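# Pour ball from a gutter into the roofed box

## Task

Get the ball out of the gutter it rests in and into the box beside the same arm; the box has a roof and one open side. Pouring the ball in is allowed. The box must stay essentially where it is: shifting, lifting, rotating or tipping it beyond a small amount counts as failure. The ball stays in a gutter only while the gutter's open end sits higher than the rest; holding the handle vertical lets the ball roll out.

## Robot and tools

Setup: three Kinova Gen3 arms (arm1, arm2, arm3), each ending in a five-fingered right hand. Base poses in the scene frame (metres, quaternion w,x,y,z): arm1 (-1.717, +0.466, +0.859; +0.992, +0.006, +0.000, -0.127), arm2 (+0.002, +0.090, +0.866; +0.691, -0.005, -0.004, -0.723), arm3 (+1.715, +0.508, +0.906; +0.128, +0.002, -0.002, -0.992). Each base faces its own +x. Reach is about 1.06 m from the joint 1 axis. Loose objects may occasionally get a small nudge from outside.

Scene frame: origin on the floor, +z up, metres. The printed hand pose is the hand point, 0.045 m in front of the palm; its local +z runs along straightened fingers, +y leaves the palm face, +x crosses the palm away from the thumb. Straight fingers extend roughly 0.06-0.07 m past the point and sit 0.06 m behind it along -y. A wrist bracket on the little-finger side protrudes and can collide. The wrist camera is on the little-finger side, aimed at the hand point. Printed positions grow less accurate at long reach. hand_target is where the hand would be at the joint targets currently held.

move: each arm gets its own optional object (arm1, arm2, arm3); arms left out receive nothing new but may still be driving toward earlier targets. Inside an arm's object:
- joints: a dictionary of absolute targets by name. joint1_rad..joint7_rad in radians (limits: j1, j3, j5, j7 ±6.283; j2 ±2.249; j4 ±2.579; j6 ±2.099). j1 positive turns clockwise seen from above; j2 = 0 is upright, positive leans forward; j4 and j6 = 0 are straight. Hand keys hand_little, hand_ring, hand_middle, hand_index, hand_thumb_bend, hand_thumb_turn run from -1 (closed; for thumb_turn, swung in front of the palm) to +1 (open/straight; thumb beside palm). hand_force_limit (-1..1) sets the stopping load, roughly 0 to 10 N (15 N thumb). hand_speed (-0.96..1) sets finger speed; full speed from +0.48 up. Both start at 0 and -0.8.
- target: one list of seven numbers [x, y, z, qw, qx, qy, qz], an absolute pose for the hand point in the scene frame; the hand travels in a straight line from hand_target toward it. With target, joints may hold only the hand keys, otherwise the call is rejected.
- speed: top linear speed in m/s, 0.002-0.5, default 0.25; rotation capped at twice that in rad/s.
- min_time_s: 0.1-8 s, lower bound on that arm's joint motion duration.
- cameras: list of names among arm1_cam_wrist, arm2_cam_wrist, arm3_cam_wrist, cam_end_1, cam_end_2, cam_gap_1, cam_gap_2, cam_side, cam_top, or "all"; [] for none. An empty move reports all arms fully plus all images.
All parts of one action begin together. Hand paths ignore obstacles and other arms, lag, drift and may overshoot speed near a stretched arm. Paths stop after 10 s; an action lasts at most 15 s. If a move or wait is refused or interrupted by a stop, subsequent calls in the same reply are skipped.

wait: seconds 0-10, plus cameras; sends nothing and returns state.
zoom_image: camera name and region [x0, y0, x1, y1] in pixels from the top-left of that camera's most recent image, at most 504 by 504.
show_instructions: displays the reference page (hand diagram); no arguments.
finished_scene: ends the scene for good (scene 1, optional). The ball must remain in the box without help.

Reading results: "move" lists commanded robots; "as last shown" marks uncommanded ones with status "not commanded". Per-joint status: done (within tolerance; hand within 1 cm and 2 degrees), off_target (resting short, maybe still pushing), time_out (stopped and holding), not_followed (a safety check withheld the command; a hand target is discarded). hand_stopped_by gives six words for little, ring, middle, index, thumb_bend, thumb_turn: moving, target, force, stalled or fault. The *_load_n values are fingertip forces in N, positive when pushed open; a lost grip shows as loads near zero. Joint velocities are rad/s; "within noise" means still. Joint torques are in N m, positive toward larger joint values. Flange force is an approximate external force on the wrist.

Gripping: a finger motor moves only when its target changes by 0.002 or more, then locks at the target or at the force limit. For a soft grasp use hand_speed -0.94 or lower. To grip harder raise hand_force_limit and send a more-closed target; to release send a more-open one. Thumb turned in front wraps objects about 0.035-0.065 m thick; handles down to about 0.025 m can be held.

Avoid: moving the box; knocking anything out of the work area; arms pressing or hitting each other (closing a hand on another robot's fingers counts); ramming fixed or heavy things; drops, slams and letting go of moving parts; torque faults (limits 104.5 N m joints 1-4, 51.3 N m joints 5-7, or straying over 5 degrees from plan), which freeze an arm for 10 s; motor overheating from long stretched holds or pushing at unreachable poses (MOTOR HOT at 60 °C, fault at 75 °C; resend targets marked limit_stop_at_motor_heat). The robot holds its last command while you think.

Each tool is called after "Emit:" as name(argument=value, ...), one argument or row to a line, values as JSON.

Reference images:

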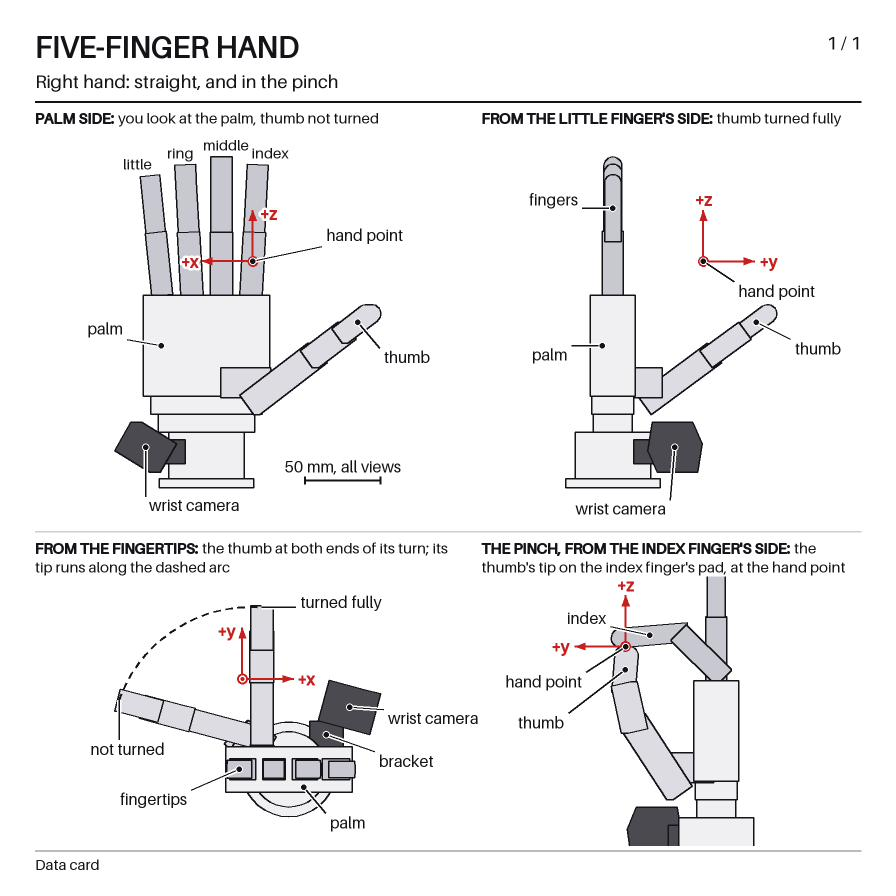

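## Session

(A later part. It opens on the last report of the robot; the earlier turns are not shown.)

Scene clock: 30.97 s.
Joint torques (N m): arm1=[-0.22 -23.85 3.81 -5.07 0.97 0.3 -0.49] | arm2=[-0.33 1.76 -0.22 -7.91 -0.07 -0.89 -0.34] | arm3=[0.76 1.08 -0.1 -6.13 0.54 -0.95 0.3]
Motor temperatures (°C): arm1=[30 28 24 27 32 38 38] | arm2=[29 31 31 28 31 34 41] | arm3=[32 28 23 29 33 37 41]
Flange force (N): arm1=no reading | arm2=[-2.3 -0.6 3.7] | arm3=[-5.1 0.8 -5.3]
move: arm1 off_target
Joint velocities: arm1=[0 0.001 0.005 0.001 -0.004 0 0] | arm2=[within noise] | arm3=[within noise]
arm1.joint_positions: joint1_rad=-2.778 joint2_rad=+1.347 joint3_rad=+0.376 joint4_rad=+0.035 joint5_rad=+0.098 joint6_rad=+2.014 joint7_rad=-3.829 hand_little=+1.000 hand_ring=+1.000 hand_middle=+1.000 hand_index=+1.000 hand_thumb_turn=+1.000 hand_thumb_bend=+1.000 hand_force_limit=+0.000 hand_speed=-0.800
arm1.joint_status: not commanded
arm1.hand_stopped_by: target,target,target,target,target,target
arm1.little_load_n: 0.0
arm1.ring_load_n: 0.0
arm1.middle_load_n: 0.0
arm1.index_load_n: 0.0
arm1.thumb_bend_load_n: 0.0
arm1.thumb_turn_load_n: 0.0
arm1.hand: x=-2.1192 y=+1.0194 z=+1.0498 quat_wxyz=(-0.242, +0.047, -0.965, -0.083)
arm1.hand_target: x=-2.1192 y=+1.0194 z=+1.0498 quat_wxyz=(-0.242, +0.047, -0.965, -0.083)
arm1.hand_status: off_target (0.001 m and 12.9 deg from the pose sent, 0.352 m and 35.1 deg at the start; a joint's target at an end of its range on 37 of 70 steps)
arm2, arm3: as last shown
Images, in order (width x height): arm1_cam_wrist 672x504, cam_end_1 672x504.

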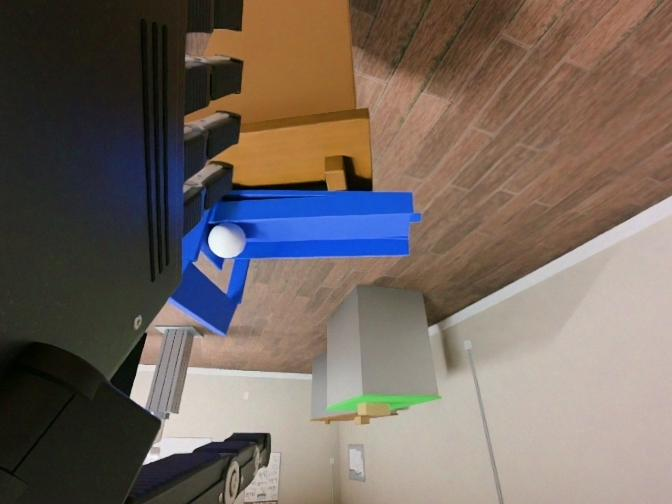

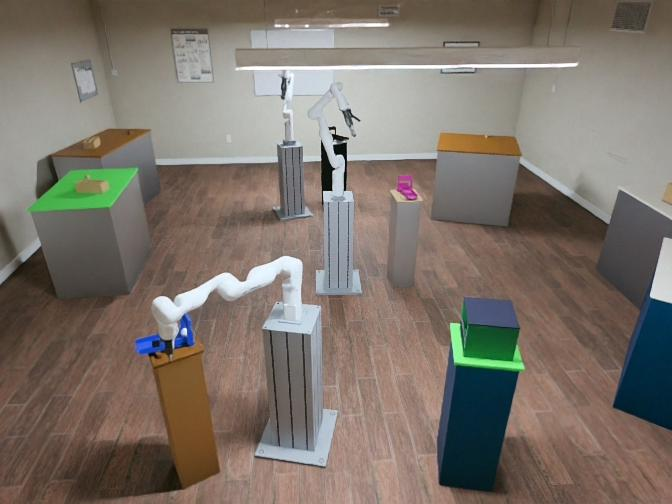

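Emit:
move(
  arm1={"target": [-2.10, 0.88, 1.02, -0.242, 0.0, -0.970, -0.0], "speed": 0.2},
  cameras=["arm1_cam_wrist"],
)

Emit:
zoom_image(
  camera="arm1_cam_wrist",
  region=[200, 100, 550, 400],
)

Scene clock: 32.87 s.
Joint torques (N m): arm1=[-0.23 -21.01 4.24 -4.87 0.69 0.78 -0.51] | arm2=[-0.36 1.81 -0.2 -7.92 -0.06 -0.86 -0.38] | arm3=[0.8 1.07 -0.08 -6.13 0.56 -0.91 0.32]
Motor temperatures (°C): arm1=[30 28 24 27 32 38 38] | arm2=[29 31 31 28 31 34 41] | arm3=[32 28 23 29 33 37 40]
Flange force (N): arm1=[3.1 5.0 -7.0] | arm2=[-2.2 -0.6 3.8] | arm3=[-5.1 0.9 -5.2]
move: arm1 done
Joint velocities: within noise
arm1.joint_positions: joint1_rad=-2.962 joint2_rad=+1.041 joint3_rad=+0.298 joint4_rad=+0.794 joint5_rad=+0.018 joint6_rad=+1.733 joint7_rad=-4.069 hand_little=+1.000 hand_ring=+1.000 hand_middle=+1.000 hand_index=+1.000 hand_thumb_turn=+1.000 hand_thumb_bend=+1.000 hand_force_limit=+0.000 hand_speed=-0.800
arm1.joint_status: not commanded
arm1.hand_stopped_by: target,target,target,target,target,target
arm1.little_load_n: 0.0
arm1.ring_load_n: 0.0
arm1.middle_load_n: 0.0
arm1.index_load_n: 0.0
arm1.thumb_bend_load_n: -0.5
arm1.thumb_turn_load_n: 0.0
arm1.hand: x=-2.1000 y=+0.8800 z=+1.0200 quat_wxyz=(-0.242, +0.000, -0.970, +0.000)
arm1.hand_target: x=-2.1000 y=+0.8800 z=+1.0200 quat_wxyz=(-0.242, +0.000, -0.970, +0.000)
arm1.hand_status: done (0.000 m and 0.0 deg from the pose sent, 0.144 m and 11.0 deg at the start)
arm2, arm3: as last shown
arm2.index_load_n: 0.5
arm3.thumb_bend_load_n: -0.5
Images, in order (width x height): arm1_cam_wrist 672x504.

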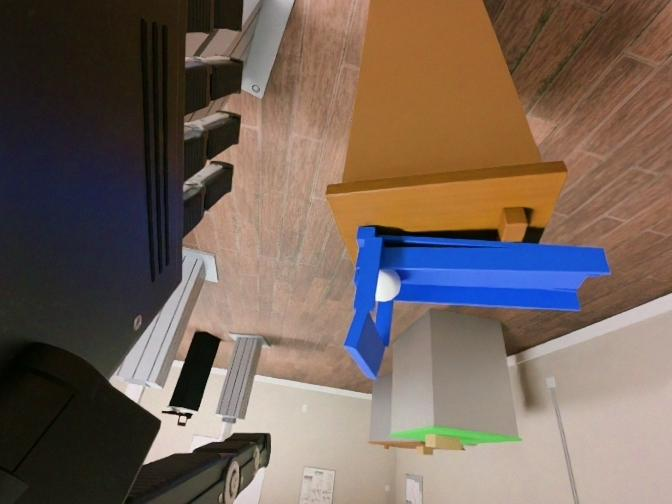

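Scaled by 1.440.

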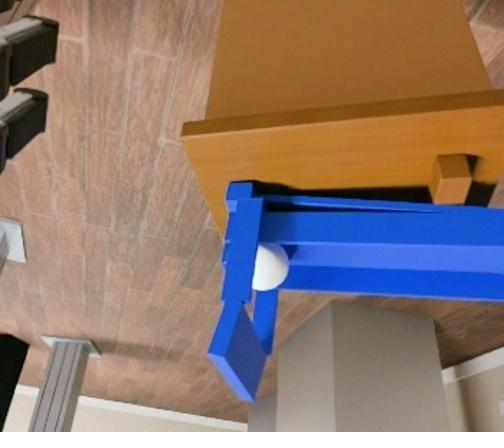

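Emit:
zoom_image(
  camera="arm1_cam_wrist",
  region=[320, 200, 480, 400],
)

Emit:
zoom_image(
  camera="arm1_cam_wrist",
  region=[460, 180, 620, 330],
)

Scaled by 2.520.

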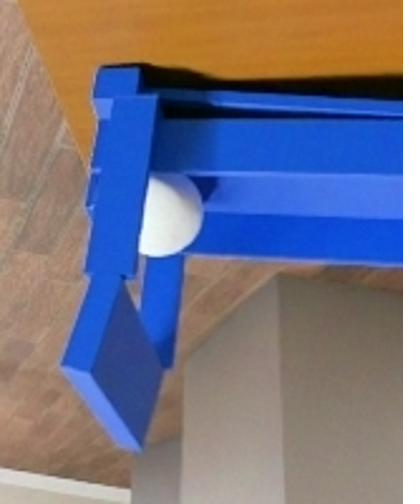

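Scaled by 3.150.

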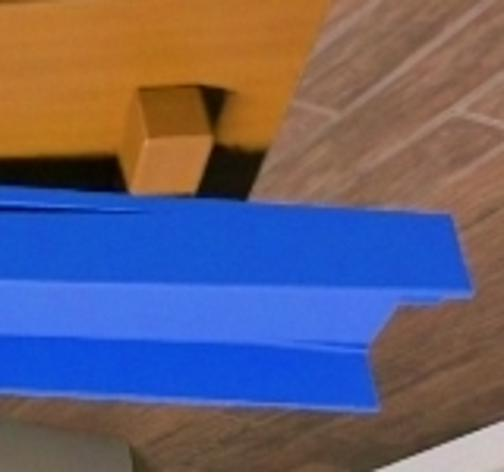

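Emit:
move(
  arm1={"target": [-1.942, 0.935, 1.13, 0.0, 0.0, -1.0, 0.0], "speed": 0.2},
  cameras=["arm1_cam_wrist"],
)

Emit:
zoom_image(
  camera="arm1_cam_wrist",
  region=[250, 150, 450, 350],
)

Emit:
zoom_image(
  camera="arm1_cam_wrist",
  region=[400, 80, 560, 260],
)

Scene clock: 36.77 s.
Joint torques (N m): arm1=[-0.39 -13.68 3.03 -5.99 0.01 -0.18 -0.5] | arm2=[-0.45 1.79 -0.09 -7.9 -0.04 -0.9 -0.38] | arm3=[0.77 1.07 -0.09 -6.11 0.57 -0.93 0.27]
Motor temperatures (°C): arm1=[30 29 24 27 32 38 38] | arm2=[29 31 31 28 31 34 41] | arm3=[32 27 23 29 33 37 40]
Flange force (N): arm1=[0.3 3.1 -5.7] | arm2=[-2.0 -0.1 3.7] | arm3=[-5.1 0.8 -5.3]
move: arm1 done
Joint velocities: within noise
arm1.joint_positions: joint1_rad=-2.591 joint2_rad=+0.456 joint3_rad=+0.264 joint4_rad=+1.375 joint5_rad=-0.127 joint6_rad=+1.337 joint7_rad=-3.639 hand_little=+1.000 hand_ring=+1.000 hand_middle=+1.000 hand_index=+1.000 hand_thumb_turn=+1.000 hand_thumb_bend=+1.000 hand_force_limit=+0.000 hand_speed=-0.800
arm1.joint_status: not commanded
arm1.hand_stopped_by: target,target,target,target,target,target
arm1.little_load_n: 0.0
arm1.ring_load_n: 0.0
arm1.middle_load_n: 0.0
arm1.index_load_n: 0.0
arm1.thumb_bend_load_n: 0.0
arm1.thumb_turn_load_n: 0.0
arm1.hand: x=-1.9420 y=+0.9350 z=+1.1300 quat_wxyz=(+0.000, +0.000, -1.000, +0.000)
arm1.hand_target: x=-1.9420 y=+0.9350 z=+1.1300 quat_wxyz=(+0.000, +0.000, -1.000, +0.000)
arm1.hand_status: done (0.000 m and 0.0 deg from the pose sent, 0.200 m and 28.0 deg at the start)
arm2, arm3: as last shown
arm2.index_load_n: 0.0
arm2.thumb_bend_load_n: -0.5
arm3.thumb_bend_load_n: 0.0
Images, in order (width x height): arm1_cam_wrist 672x504.

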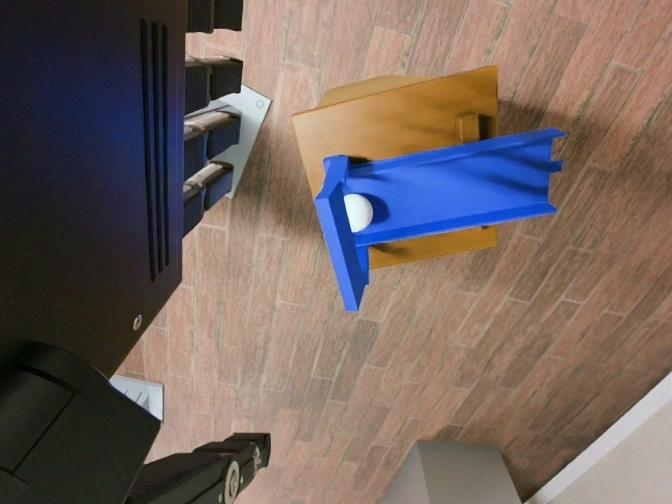

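Scaled by 2.520.

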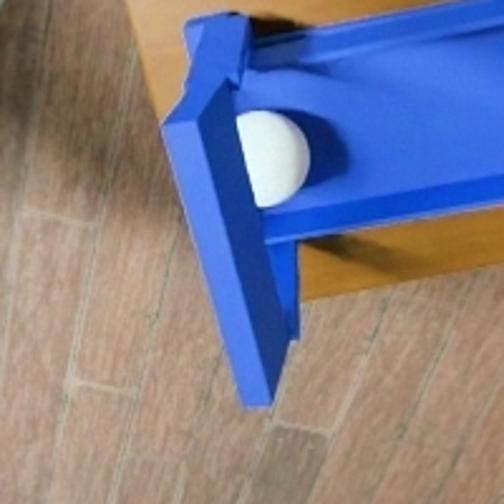

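Scaled by 2.800.

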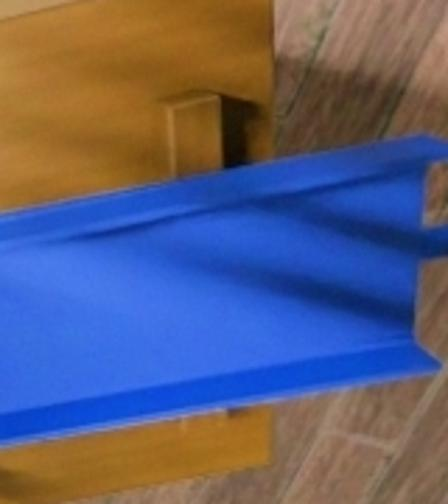

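Emit:
move(
  arm1={"joints": {"joint1_rad": -4.40, "joint2_rad": 0.2, "joint3_rad": 0.0, "joint4_rad": 1.3, "joint5_rad": 0.0, "joint6_rad": 1.64, "joint7_rad": -1.57}},
  cameras=["arm1_cam_wrist", "cam_end_1"],
)

Emit:
zoom_image(
  camera="arm1_cam_wrist",
  region=[200, 50, 600, 450],
)

Scene clock: 51.20 s.
Joint torques (N m): arm1=[-0.37 -10 1.97 -6.33 -0.03 -0.22 -0.48] | arm2=[-0.44 1.75 -0.15 -7.93 -0.09 -0.89 -0.37] | arm3=[0.8 1.07 -0.09 -6.08 0.56 -0.95 0.28]
Motor temperatures (°C): arm1=[30 29 24 27 32 38 38] | arm2=[28 31 31 28 31 34 41] | arm3=[32 27 23 29 33 37 40]
Flange force (N): arm1=[-0.3 -0.7 -6.2] | arm2=[-2.1 -0.3 3.7] | arm3=[-5.2 0.8 -5.5]
move: arm1 done
Joint velocities: within noise
arm1.joint_positions: joint1_rad=-4.400 joint2_rad=+0.200 joint3_rad=+0.000 joint4_rad=+1.300 joint5_rad=+0.000 joint6_rad=+1.640 joint7_rad=-1.570 hand_little=+1.000 hand_ring=+1.000 hand_middle=+1.000 hand_index=+1.000 hand_thumb_turn=+1.000 hand_thumb_bend=+1.000 hand_force_limit=+0.000 hand_speed=-0.800
arm1.joint_status: all done
arm1.hand_stopped_by: target,target,target,target,target,target
arm1.little_load_n: 0.0
arm1.ring_load_n: 0.0
arm1.middle_load_n: 0.0
arm1.index_load_n: 0.0
arm1.thumb_bend_load_n: 0.5
arm1.thumb_turn_load_n: 0.0
arm1.hand: x=-1.9179 y=+0.0809 z=+1.2515 quat_wxyz=(-0.005, +0.876, +0.482, +0.003)
arm1.hand_target: x=-1.9179 y=+0.0809 z=+1.2515 quat_wxyz=(-0.005, +0.876, +0.482, +0.003)
arm1.hand_status: not commanded
arm2, arm3: as last shown
arm3.ring_load_n: 0.5
arm3.thumb_bend_load_n: -0.5
Images, in order (width x height): arm1_cam_wrist 672x504, cam_end_1 672x504.

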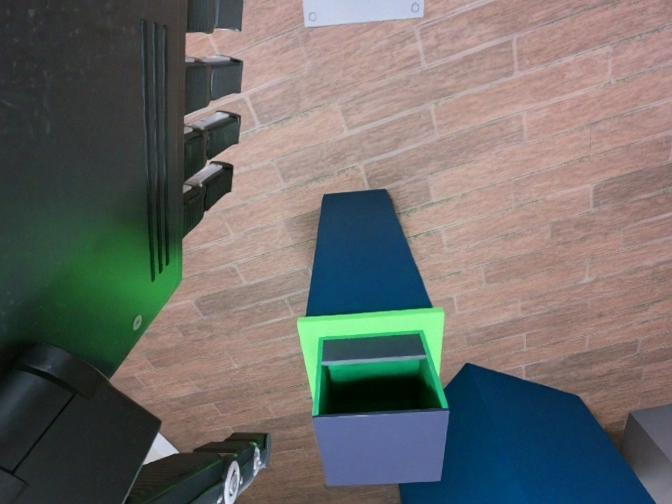

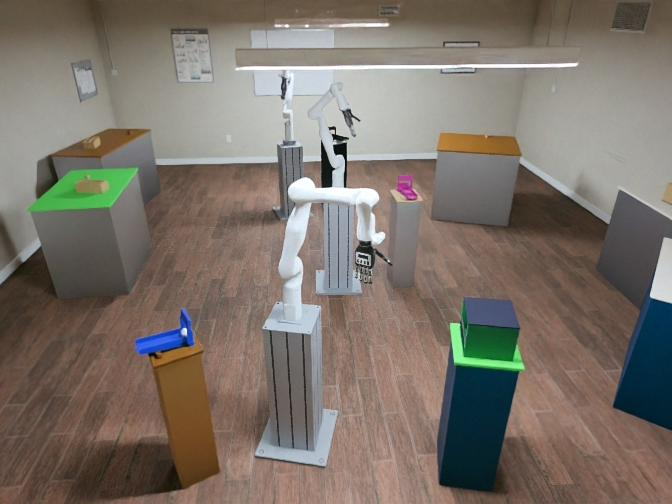

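Scaled by 1.260.

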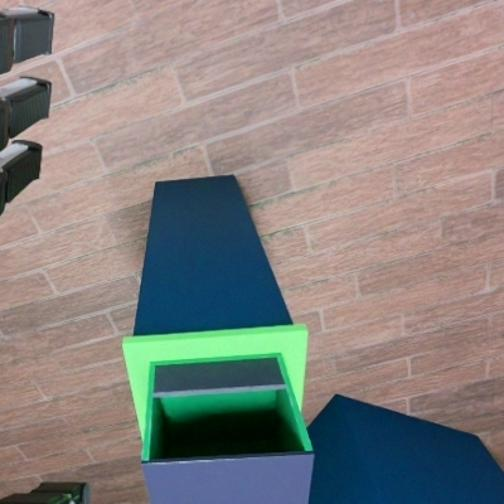

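Emit:
move(
  arm1={"target": [-1.776, 0.034, 1.2515, -0.005, 0.876, 0.482, 0.003], "speed": 0.25},
  cameras=["arm1_cam_wrist"],
)

Emit:
zoom_image(
  camera="arm1_cam_wrist",
  region=[100, 300, 300, 500],
)

Scene clock: 53.30 s.
Joint torques (N m): arm1=[-0.4 -9.33 1.78 -6.3 -0.01 -0.19 -0.52] | arm2=[-0.43 1.8 -0.17 -7.89 -0.08 -0.91 -0.34] | arm3=[0.75 1.05 -0.11 -6.14 0.55 -0.92 0.28]
Motor temperatures (°C): arm1=[30 29 24 27 32 38 38] | arm2=[28 31 31 28 31 34 41] | arm3=[32 27 23 29 33 37 40]
Flange force (N): arm1=[-0.3 -0.4 -6.2] | arm2=[-2.1 -0.3 3.6] | arm3=[-5.1 0.8 -5.2]
move: arm1 done
Joint velocities: within noise
arm1.joint_positions: joint1_rad=-4.671 joint2_rad=+0.160 joint3_rad=-0.144 joint4_rad=+1.349 joint5_rad=+0.024 joint6_rad=+1.633 joint7_rad=-1.981 hand_little=+1.000 hand_ring=+1.000 hand_middle=+1.000 hand_index=+1.000 hand_thumb_turn=+1.000 hand_thumb_bend=+1.000 hand_force_limit=+0.000 hand_speed=-0.800
arm1.joint_status: not commanded
arm1.hand_stopped_by: target,target,target,target,target,target
arm1.little_load_n: 0.0
arm1.ring_load_n: 0.0
arm1.middle_load_n: 0.0
arm1.index_load_n: 0.0
arm1.thumb_bend_load_n: 0.0
arm1.thumb_turn_load_n: 0.0
arm1.hand: x=-1.7760 y=+0.0340 z=+1.2515 quat_wxyz=(-0.005, +0.876, +0.482, +0.003)
arm1.hand_target: x=-1.7760 y=+0.0340 z=+1.2515 quat_wxyz=(-0.005, +0.876, +0.482, +0.003)
arm1.hand_status: done (0.000 m and 0.0 deg from the pose sent, 0.149 m and 0.1 deg at the start)
arm2, arm3: as last shown
arm3.ring_load_n: 0.0
arm3.thumb_bend_load_n: 0.0
arm3.thumb_turn_load_n: -0.5
Images, in order (width x height): arm1_cam_wrist 672x504.

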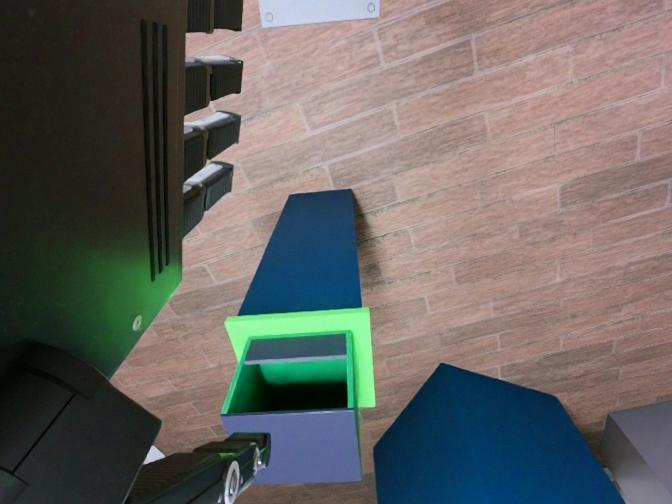

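Scaled by 2.520.

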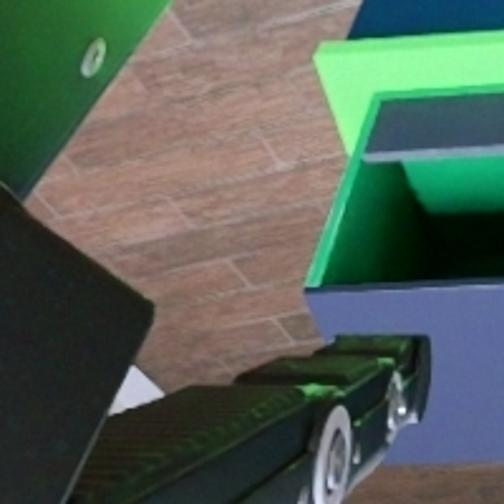

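Emit:
zoom_image(
  camera="arm1_cam_wrist",
  region=[210, 300, 390, 490],
)

Scaled by 2.653.

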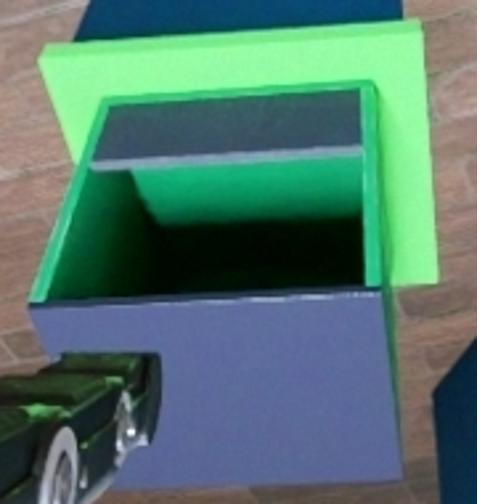

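Emit:
move(
  arm1={"joints": {"joint1_rad": -3.4, "joint2_rad": 0.2, "joint3_rad": -0.3, "joint4_rad": 1.35, "joint5_rad": -1.9, "joint6_rad": 1.64, "joint7_rad": -2.0, "hand_speed": 0.0, "hand_thumb_turn": -1.0, "hand_thumb_bend": 0.8}},
  cameras=["cam_end_1"],
)

Scene clock: 58.20 s.
Joint torques (N m): arm1=[-0.3 -8.75 1.09 -6.16 -2.33 -0.29 -0.45] | arm2=[-0.39 1.8 -0.26 -7.92 -0.07 -0.9 -0.34] | arm3=[0.79 1.09 -0.06 -6.11 0.54 -0.91 0.3]
Motor temperatures (°C): arm1=[30 29 24 27 32 38 38] | arm2=[28 31 31 28 31 34 41] | arm3=[32 27 23 29 33 37 40]
Flange force (N): arm1=[1.4 3.1 2.1] | arm2=[-2.2 -0.7 3.7] | arm3=[-5.0 0.9 -5.3]
move: arm1 done
Joint velocities: within noise
arm1.joint_positions: joint1_rad=-3.400 joint2_rad=+0.200 joint3_rad=-0.300 joint4_rad=+1.350 joint5_rad=-1.900 joint6_rad=+1.640 joint7_rad=-2.000 hand_little=+1.000 hand_ring=+1.000 hand_middle=+1.000 hand_index=+1.000 hand_thumb_turn=-1.000 hand_thumb_bend=+0.800 hand_force_limit=+0.000 hand_speed=+0.000
arm1.joint_status: all done
arm1.hand_stopped_by: target,target,target,target,target,target
arm1.little_load_n: 0.0
arm1.ring_load_n: 0.0
arm1.middle_load_n: 0.0
arm1.index_load_n: 0.0
arm1.thumb_bend_load_n: 0.0
arm1.thumb_turn_load_n: 0.0
arm1.hand: x=-2.0479 y=+0.1069 z=+1.7221 quat_wxyz=(+0.768, +0.563, +0.001, +0.305)
arm1.hand_target: x=-2.0480 y=+0.1069 z=+1.7221 quat_wxyz=(+0.768, +0.563, +0.001, +0.305)
arm1.hand_status: not commanded
arm2, arm3: as last shown
arm2.index_load_n: -0.5
arm2.thumb_bend_load_n: 0.0
arm2.thumb_turn_load_n: -0.5
arm3.thumb_turn_load_n: 0.0
Images, in order (width x height): cam_end_1 672x504.

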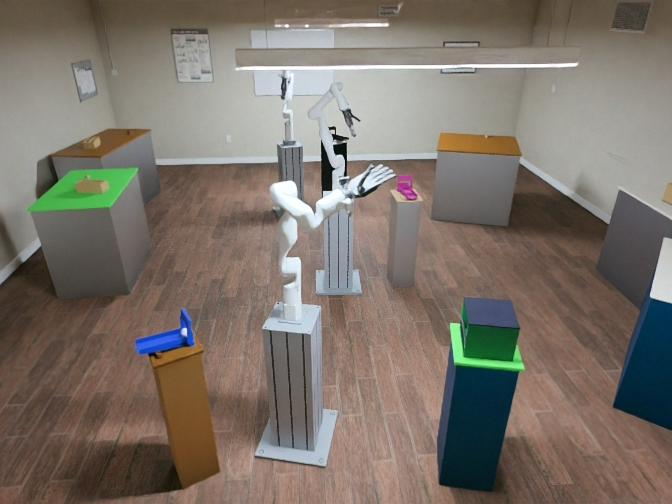

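Emit:
move(
  arm1={"joints": {"joint1_rad": -2.2, "joint2_rad": 1.6, "joint3_rad": -0.624, "joint4_rad": 2.45, "joint5_rad": -1.896, "joint6_rad": 1.706, "joint7_rad": -2.013}},
  cameras=["arm1_cam_wrist", "cam_end_1"],
)

Scene clock: 61.10 s.
Joint torques (N m): arm1=[-0.34 -11.4 -3.17 5.94 1.89 0.95 -0.53] | arm2=[-0.38 1.75 -0.2 -7.93 -0.06 -0.88 -0.34] | arm3=[0.78 1.07 -0.09 -6.14 0.55 -0.92 0.28]
Motor temperatures (°C): arm1=[30 29 24 27 32 38 38] | arm2=[28 31 31 28 31 34 41] | arm3=[32 27 23 28 33 37 40]
Flange force (N): arm1=[4.0 -1.5 7.4] | arm2=[-2.2 -0.4 3.8] | arm3=[-5.1 0.8 -5.2]
move: arm1 done
Joint velocities: within noise
arm1.joint_positions: joint1_rad=-2.200 joint2_rad=+1.600 joint3_rad=-0.624 joint4_rad=+2.450 joint5_rad=-1.896 joint6_rad=+1.706 joint7_rad=-2.013 hand_little=+1.000 hand_ring=+1.000 hand_middle=+1.000 hand_index=+1.000 hand_thumb_turn=-1.000 hand_thumb_bend=+0.800 hand_force_limit=+0.000 hand_speed=+0.000
arm1.joint_status: all done
arm1.hand_stopped_by: target,target,target,target,target,target
arm1.little_load_n: -0.5
arm1.ring_load_n: 0.0
arm1.middle_load_n: 0.0
arm1.index_load_n: 0.0
arm1.thumb_bend_load_n: 0.0
arm1.thumb_turn_load_n: 0.0
arm1.hand: x=-2.1877 y=+0.5578 z=+1.0453 quat_wxyz=(+0.610, -0.364, -0.404, +0.577)
arm1.hand_target: x=-2.1877 y=+0.5578 z=+1.0453 quat_wxyz=(+0.610, -0.364, -0.404, +0.577)
arm1.hand_status: not commanded
arm2, arm3: as last shown
arm2.index_load_n: 0.0
arm2.thumb_turn_load_n: 0.0
arm3.thumb_turn_load_n: 0.5
Images, in order (width x height): arm1_cam_wrist 672x504, cam_end_1 672x504.

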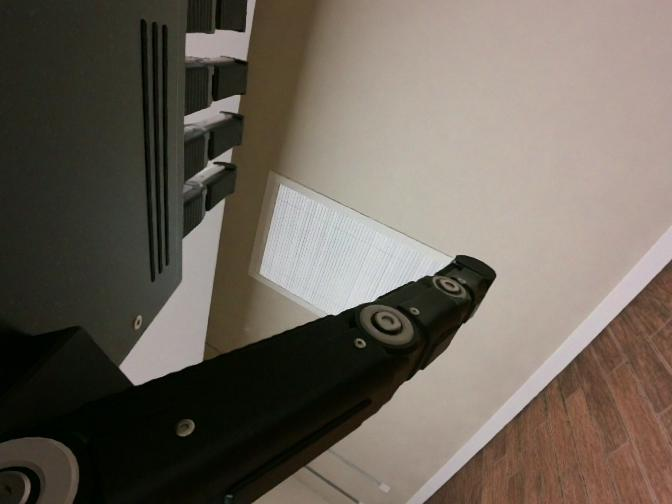

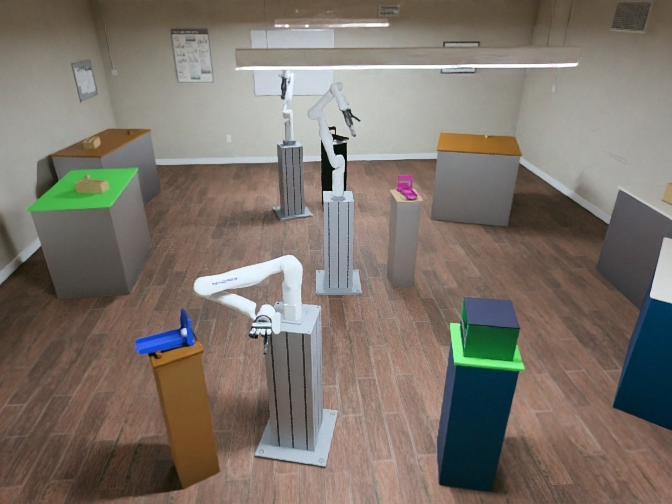

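Emit:
move(
  arm1={"joints": {"joint1_rad": -1.3}},
  cameras=["arm1_cam_wrist", "cam_end_1"],
)

Scene clock: 63.70 s.
Joint torques (N m): arm1=[-0.53 -11.35 -3.24 5.93 1.89 0.94 -0.52] | arm2=[-0.38 1.78 -0.16 -7.91 -0.09 -0.87 -0.34] | arm3=[0.8 1.08 -0.08 -6.14 0.57 -0.94 0.28]
Motor temperatures (°C): arm1=[30 29 24 27 32 38 38] | arm2=[28 31 31 28 31 34 41] | arm3=[32 27 23 28 33 37 40]
Flange force (N): arm1=[4.3 -1.5 7.4] | arm2=[-2.1 -0.4 3.8] | arm3=[-5.0 0.8 -5.3]
move: arm1 done
Joint velocities: within noise
arm1.joint_positions: joint1_rad=-1.300 joint2_rad=+1.600 joint3_rad=-0.624 joint4_rad=+2.450 joint5_rad=-1.896 joint6_rad=+1.706 joint7_rad=-2.013 hand_little=+1.000 hand_ring=+1.000 hand_middle=+1.000 hand_index=+1.000 hand_thumb_turn=-1.000 hand_thumb_bend=+0.800 hand_force_limit=+0.000 hand_speed=+0.000
arm1.joint_status: all done
arm1.hand_stopped_by: target,target,target,target,target,target
arm1.little_load_n: 0.0
arm1.ring_load_n: 0.0
arm1.middle_load_n: 0.0
arm1.index_load_n: 0.0
arm1.thumb_bend_load_n: 0.0
arm1.thumb_turn_load_n: 0.0
arm1.hand: x=-1.9363 y=+0.8908 z=+1.0500 quat_wxyz=(+0.803, -0.499, -0.203, +0.256)
arm1.hand_target: x=-1.9363 y=+0.8908 z=+1.0500 quat_wxyz=(+0.803, -0.499, -0.203, +0.256)
arm1.hand_status: not commanded
arm2.joint_positions: joint1_rad=+0.775 joint2_rad=-0.552 joint3_rad=-0.053 joint4_rad=+1.358 joint5_rad=-0.120 joint6_rad=+1.949 joint7_rad=-2.173 hand_little=+1.000 hand_ring=+1.000 hand_middle=+1.000 hand_index=+1.000 hand_thumb_turn=+1.000 hand_thumb_bend=+1.000 hand_force_limit=+0.000 hand_speed=-0.800
arm2.joint_status: not commanded
arm2.hand_stopped_by: target,target,target,target,target,target
arm2.little_load_n: 0.0
arm2.ring_load_n: 0.0
arm2.middle_load_n: 0.0
arm2.index_load_n: 0.0
arm2.thumb_bend_load_n: 0.0
arm2.thumb_turn_load_n: 0.0
arm2.hand: x=-0.0837 y=-0.0679 z=+1.4555 quat_wxyz=(-0.158, -0.971, -0.130, +0.124)
arm2.hand_target: x=-0.0837 y=-0.0679 z=+1.4555 quat_wxyz=(-0.158, -0.971, -0.130, +0.124)
arm2.hand_status: not commanded
arm3.joint_positions: joint1_rad=+0.459 joint2_rad=-0.542 joint3_rad=-0.124 joint4_rad=+1.462 joint5_rad=+0.046 joint6_rad=+1.842 joint7_rad=-1.962 hand_little=+1.000 hand_ring=+1.000 hand_middle=+1.000 hand_index=+1.000 hand_thumb_turn=+1.000 hand_thumb_bend=+1.000 hand_force_limit=+0.000 hand_speed=-0.800
arm3.joint_status: not commanded
arm3.hand_stopped_by: target,target,target,target,target,target
arm3.little_load_n: 0.0
arm3.ring_load_n: 0.0
arm3.middle_load_n: 0.0
arm3.index_load_n: 0.0
arm3.thumb_bend_load_n: 0.0
arm3.thumb_turn_load_n: 0.0
arm3.hand: x=+1.5105 y=+0.5078 z=+1.4565 quat_wxyz=(+0.023, -0.951, +0.241, +0.190)
arm3.hand_target: x=+1.5105 y=+0.5078 z=+1.4565 quat_wxyz=(+0.023, -0.951, +0.241, +0.190)
arm3.hand_status: not commanded
Images, in order (width x height): arm1_cam_wrist 672x504, cam_end_1 672x504.

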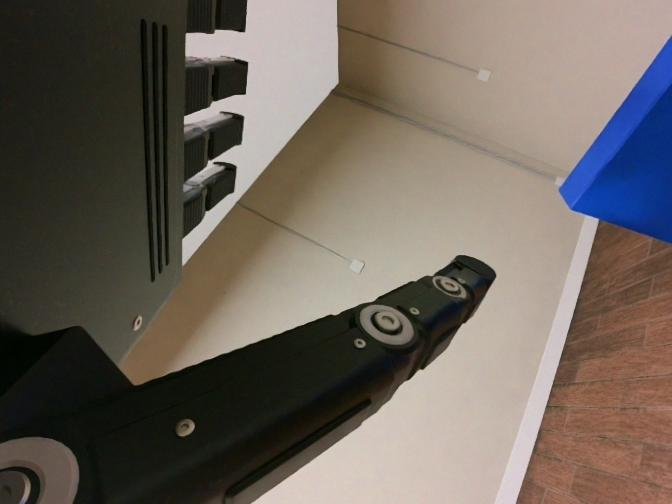

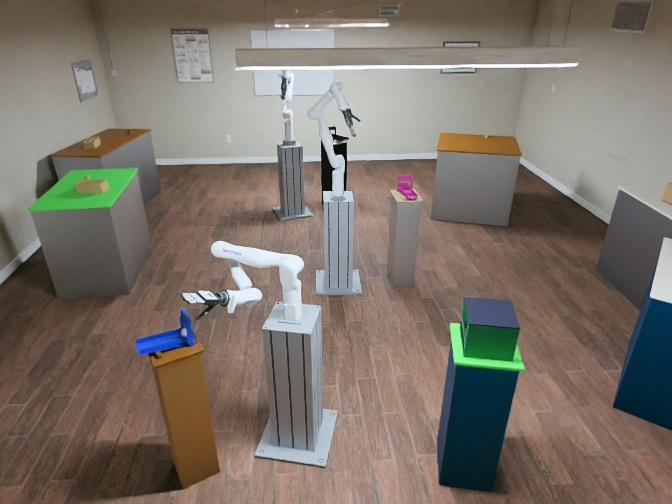

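Emit:
move(
  arm1={"target": [-1.867, 0.924, 1.056, 0.8105, -0.5363, -0.1299, 0.1961], "speed": 0.15},
  cameras=["arm1_cam_wrist", "cam_end_1", "cam_top"],
)

Emit:
zoom_image(
  camera="cam_end_1",
  region=[120, 220, 320, 380],
)

Scene clock: 65.23 s.
Joint torques (N m): arm1=[-0.58 -11.46 -3.06 5.77 1.98 0.78 -0.54] | arm2=[-0.43 1.8 -0.18 -7.92 -0.08 -0.89 -0.35] | arm3=[0.79 1.06 -0.1 -6.11 0.56 -0.93 0.28]
Motor temperatures (°C): arm1=[30 29 24 27 32 38 38] | arm2=[28 31 31 28 31 34 41] | arm3=[32 27 23 28 33 37 40]
Flange force (N): arm1=[3.4 -2.1 8.2] | arm2=[-2.1 -0.4 3.8] | arm3=[-5.1 0.7 -5.3]
move: arm1 done
Joint velocities: within noise
arm1.joint_positions: joint1_rad=-1.194 joint2_rad=+1.589 joint3_rad=-0.648 joint4_rad=+2.497 joint5_rad=-1.989 joint6_rad=+1.787 joint7_rad=-2.017 hand_little=+1.000 hand_ring=+1.000 hand_middle=+1.000 hand_index=+1.000 hand_thumb_turn=-1.000 hand_thumb_bend=+0.800 hand_force_limit=+0.000 hand_speed=+0.000
arm1.joint_status: not commanded
arm1.hand_stopped_by: target,target,target,target,target,target
arm1.little_load_n: 0.0
arm1.ring_load_n: 0.0
arm1.middle_load_n: 0.0
arm1.index_load_n: 0.0
arm1.thumb_bend_load_n: 0.0
arm1.thumb_turn_load_n: 0.5
arm1.hand: x=-1.8670 y=+0.9240 z=+1.0560 quat_wxyz=(+0.811, -0.536, -0.130, +0.196)
arm1.hand_target: x=-1.8670 y=+0.9240 z=+1.0560 quat_wxyz=(+0.811, -0.536, -0.130, +0.196)
arm1.hand_status: done (0.000 m and 0.0 deg from the pose sent, 0.077 m and 11.6 deg at the start)
arm2, arm3: as last shown
arm2.little_load_n: -0.5
arm2.thumb_bend_load_n: -0.5
arm3.thumb_turn_load_n: 0.5
Images, in order (width x height): arm1_cam_wrist 672x504, cam_end_1 672x504, cam_top 672x504.

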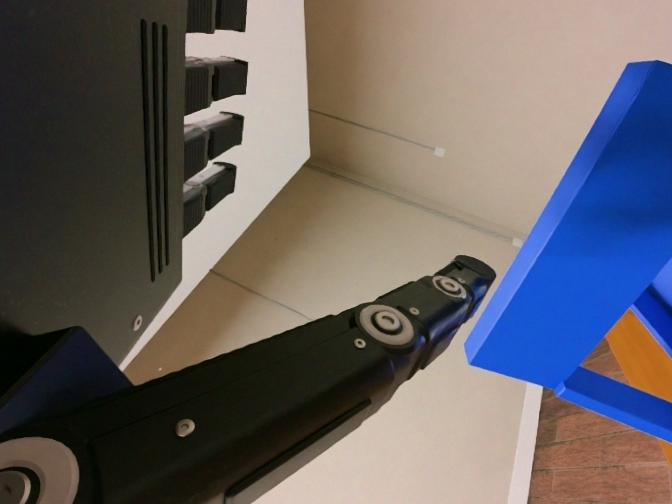

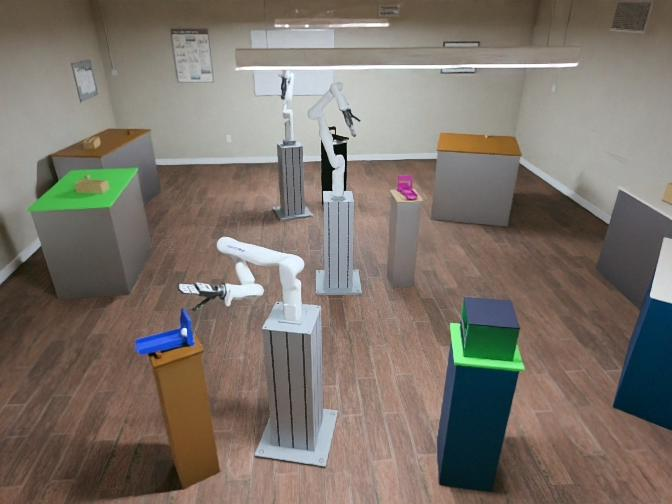

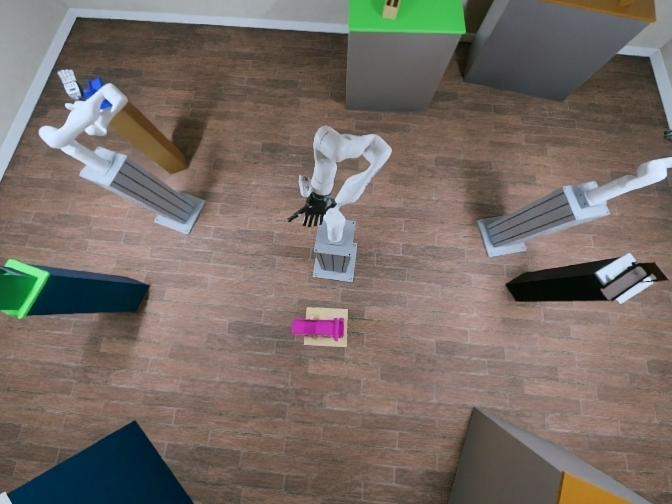

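Scaled by 2.520.

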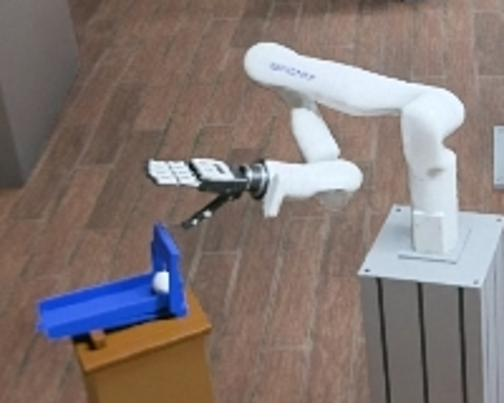

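Emit:
zoom_image(
  camera="arm1_cam_wrist",
  region=[440, 40, 672, 440],
)

Scaled by 1.260.

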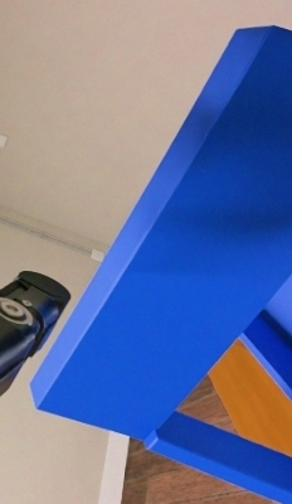

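Emit:
move(
  arm1={"target": [-1.868, 0.945, 1.005, 0.8105, -0.5363, -0.1299, 0.1961], "speed": 0.1},
  cameras=["arm1_cam_wrist", "cam_end_1"],
)

Emit:
zoom_image(
  camera="arm1_cam_wrist",
  region=[350, 40, 672, 440],
)

Emit:
zoom_image(
  camera="cam_end_1",
  region=[120, 240, 280, 380],
)

Scene clock: 67.77 s.
Joint torques (N m): arm1=[-0.53 -11.85 -3.38 5.73 1.87 0.97 -0.53] | arm2=[-0.43 1.78 -0.14 -7.91 -0.08 -0.9 -0.37] | arm3=[0.79 1.11 -0.09 -6.09 0.55 -0.94 0.31]
Motor temperatures (°C): arm1=[30 29 24 27 32 38 38] | arm2=[28 31 31 28 31 34 41] | arm3=[32 27 23 28 33 37 40]
Flange force (N): arm1=[2.9 -1.4 6.9] | arm2=[-2.1 -0.3 3.7] | arm3=[-5.1 0.8 -5.4]
move: arm1 done
Joint velocities: within noise
arm1.joint_positions: joint1_rad=-1.198 joint2_rad=+1.665 joint3_rad=-0.594 joint4_rad=+2.339 joint5_rad=-1.939 joint6_rad=+1.756 joint7_rad=-2.106 hand_little=+1.000 hand_ring=+1.000 hand_middle=+1.000 hand_index=+1.000 hand_thumb_turn=-1.000 hand_thumb_bend=+0.800 hand_force_limit=+0.000 hand_speed=+0.000
arm1.joint_status: not commanded
arm1.hand_stopped_by: target,target,target,target,target,target
arm1.little_load_n: 0.0
arm1.ring_load_n: 0.0
arm1.middle_load_n: 0.0
arm1.index_load_n: 0.0
arm1.thumb_bend_load_n: 0.0
arm1.thumb_turn_load_n: 0.0
arm1.hand: x=-1.8680 y=+0.9450 z=+1.0050 quat_wxyz=(+0.811, -0.536, -0.130, +0.196)
arm1.hand_target: x=-1.8680 y=+0.9450 z=+1.0050 quat_wxyz=(+0.811, -0.536, -0.130, +0.196)
arm1.hand_status: done (0.000 m and 0.0 deg from the pose sent, 0.055 m and 0.0 deg at the start)
arm2, arm3: as last shown
arm2.little_load_n: 0.0
arm2.thumb_bend_load_n: 0.0
arm3.thumb_turn_load_n: 0.0
Images, in order (width x height): arm1_cam_wrist 672x504, cam_end_1 672x504.

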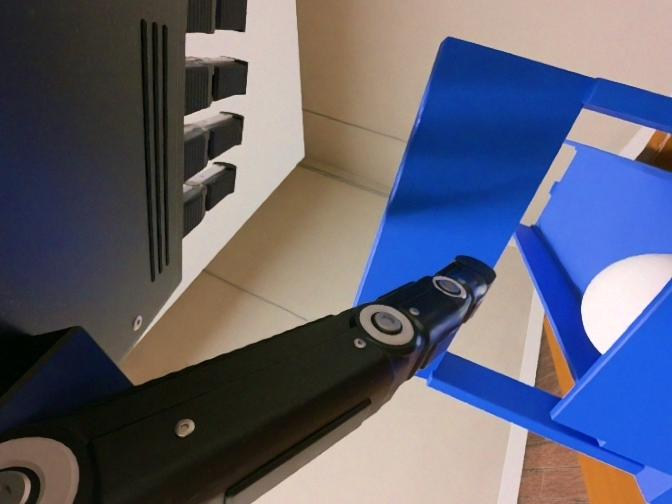

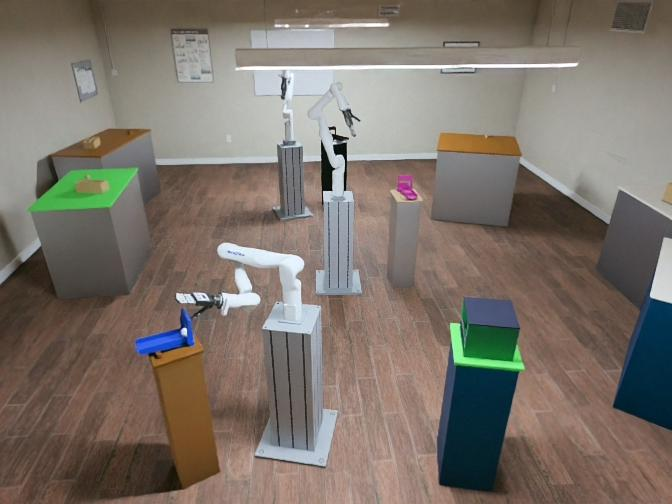

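Scaled by 1.260.

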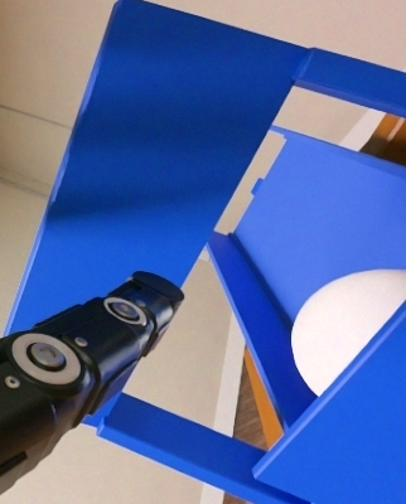

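Scaled by 3.150.

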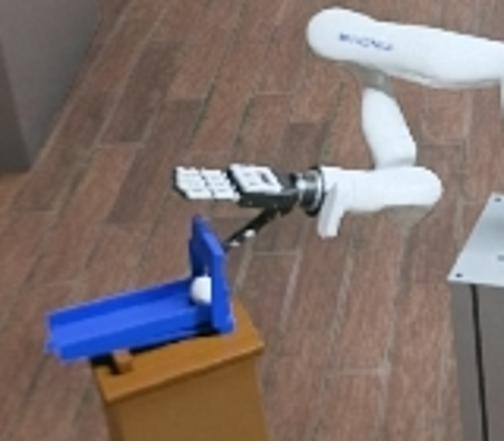

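Emit:
move(
  arm1={"target": [-1.8839, 0.9599, 0.967, 0.8105, -0.5363, -0.1299, 0.1961], "speed": 0.06},
  cameras=["arm1_cam_wrist", "cam_end_1"],
)

Emit:
zoom_image(
  camera="cam_end_1",
  region=[120, 240, 280, 380],
)

Scene clock: 70.73 s.
Joint torques (N m): arm1=[-0.54 -12.1 -3.61 5.66 1.85 1.03 -0.52] | arm2=[-0.4 1.78 -0.2 -7.95 -0.09 -0.89 -0.34] | arm3=[0.78 1.07 -0.11 -6.12 0.55 -0.91 0.28]
Motor temperatures (°C): arm1=[30 28 24 27 32 38 38] | arm2=[28 31 31 28 31 34 41] | arm3=[32 27 23 28 33 37 40]
Flange force (N): arm1=[2.3 -0.8 6.3] | arm2=[-2.1 -0.5 3.9] | arm3=[-5.1 0.7 -5.3]
move: arm1 done
Joint velocities: within noise
arm1.joint_positions: joint1_rad=-1.243 joint2_rad=+1.741 joint3_rad=-0.592 joint4_rad=+2.221 joint5_rad=-1.935 joint6_rad=+1.747 joint7_rad=-2.136 hand_little=+1.000 hand_ring=+1.000 hand_middle=+1.000 hand_index=+1.000 hand_thumb_turn=-1.000 hand_thumb_bend=+0.800 hand_force_limit=+0.000 hand_speed=+0.000
arm1.joint_status: not commanded
arm1.hand_stopped_by: target,target,target,target,target,target
arm1.little_load_n: 0.0
arm1.ring_load_n: 0.0
arm1.middle_load_n: 0.0
arm1.index_load_n: -0.5
arm1.thumb_bend_load_n: 0.0
arm1.thumb_turn_load_n: 0.0
arm1.hand: x=-1.8839 y=+0.9599 z=+0.9670 quat_wxyz=(+0.811, -0.536, -0.130, +0.196)
arm1.hand_target: x=-1.8839 y=+0.9599 z=+0.9670 quat_wxyz=(+0.811, -0.536, -0.130, +0.196)
arm1.hand_status: done (0.000 m and 0.0 deg from the pose sent, 0.044 m and 0.0 deg at the start)
arm2, arm3: as last shown
Images, in order (width x height): arm1_cam_wrist 672x504, cam_end_1 672x504.

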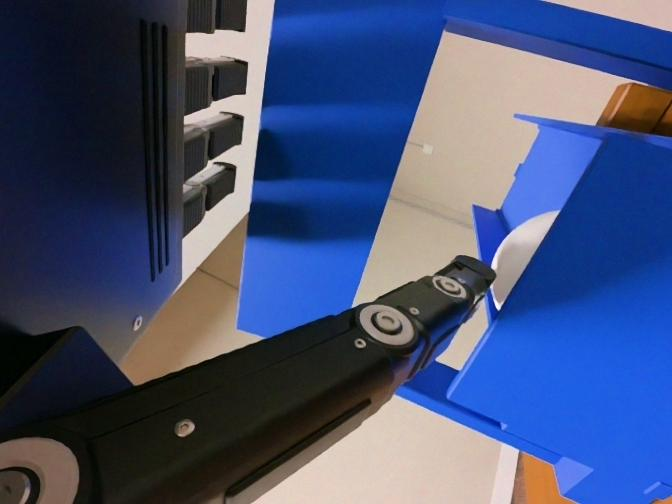

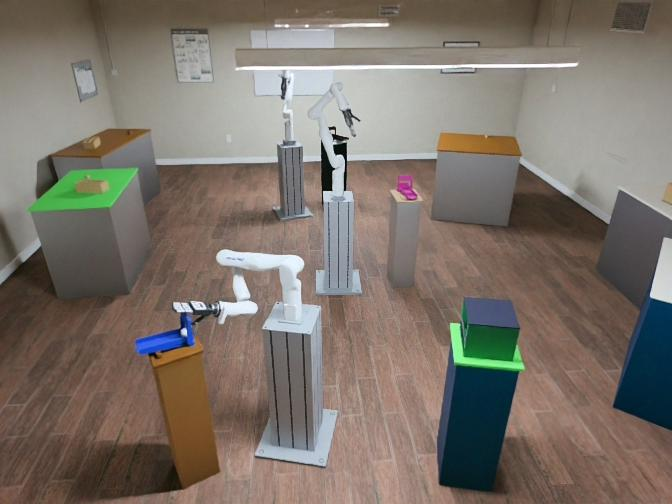

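Scaled by 3.150.

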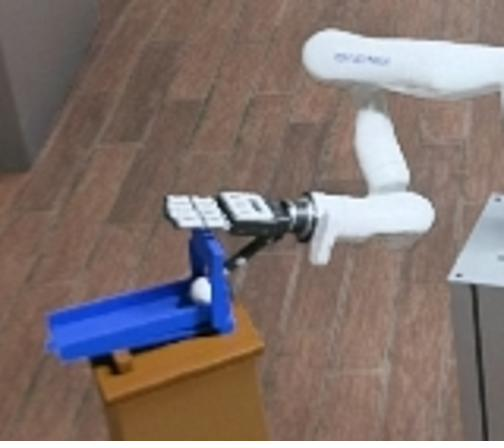

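Emit:
move(
  arm1={"joints": {"hand_speed": -0.85, "hand_force_limit": -0.7, "hand_index": -0.05, "hand_middle": -0.05, "hand_ring": -0.05, "hand_little": -0.05}},
  cameras=["arm1_cam_wrist", "cam_end_1"],
)

Emit:
zoom_image(
  camera="cam_end_1",
  region=[120, 240, 280, 380],
)

Scene clock: 74.27 s.
Joint torques (N m): arm1=[-0.54 -12.07 -3.63 5.66 1.86 1.03 -0.57] | arm2=[-0.39 1.79 -0.16 -7.9 -0.07 -0.86 -0.39] | arm3=[0.79 1.06 -0.1 -6.13 0.55 -0.95 0.3]
Motor temperatures (°C): arm1=[30 28 24 27 32 38 38] | arm2=[28 31 31 28 31 34 41] | arm3=[32 27 23 28 33 37 40]
Flange force (N): arm1=[2.2 -1.0 6.3] | arm2=[-2.2 -0.4 3.8] | arm3=[-5.1 0.8 -5.3]
move: arm1 done
Joint velocities: within noise
arm1.joint_positions: joint1_rad=-1.243 joint2_rad=+1.741 joint3_rad=-0.592 joint4_rad=+2.221 joint5_rad=-1.935 joint6_rad=+1.747 joint7_rad=-2.136 hand_little=-0.050 hand_ring=-0.050 hand_middle=-0.050 hand_index=-0.050 hand_thumb_turn=-1.000 hand_thumb_bend=+0.800 hand_force_limit=-0.700 hand_speed=-0.850
arm1.joint_status: all done
arm1.hand_stopped_by: target,target,target,target,target,target
arm1.little_load_n: 0.0
arm1.ring_load_n: 0.0
arm1.middle_load_n: 0.0
arm1.index_load_n: 0.0
arm1.thumb_bend_load_n: 0.0
arm1.thumb_turn_load_n: 0.0
arm1.hand: x=-1.8839 y=+0.9599 z=+0.9670 quat_wxyz=(+0.811, -0.536, -0.130, +0.196)
arm1.hand_target: x=-1.8839 y=+0.9599 z=+0.9670 quat_wxyz=(+0.811, -0.536, -0.130, +0.196)
arm1.hand_status: not commanded
arm2, arm3: as last shown
Images, in order (width x height): arm1_cam_wrist 672x504, cam_end_1 672x504.

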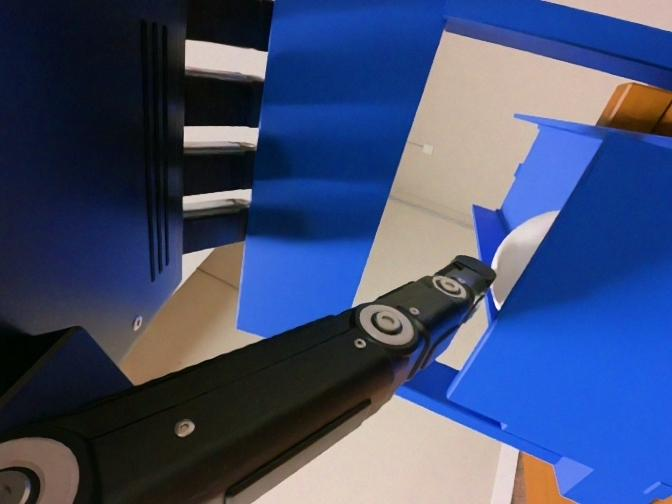

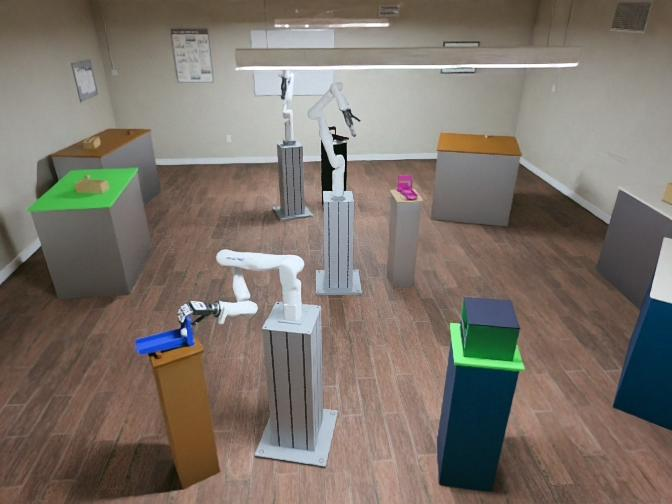

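Scaled by 3.150.

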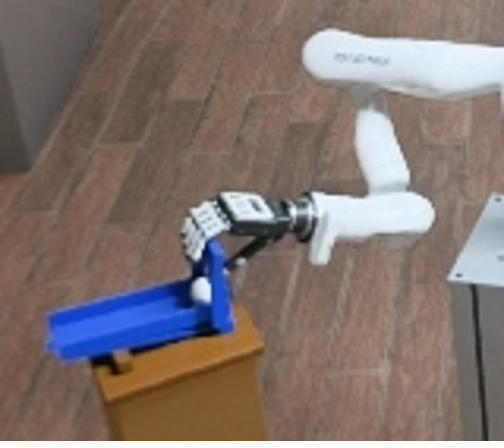

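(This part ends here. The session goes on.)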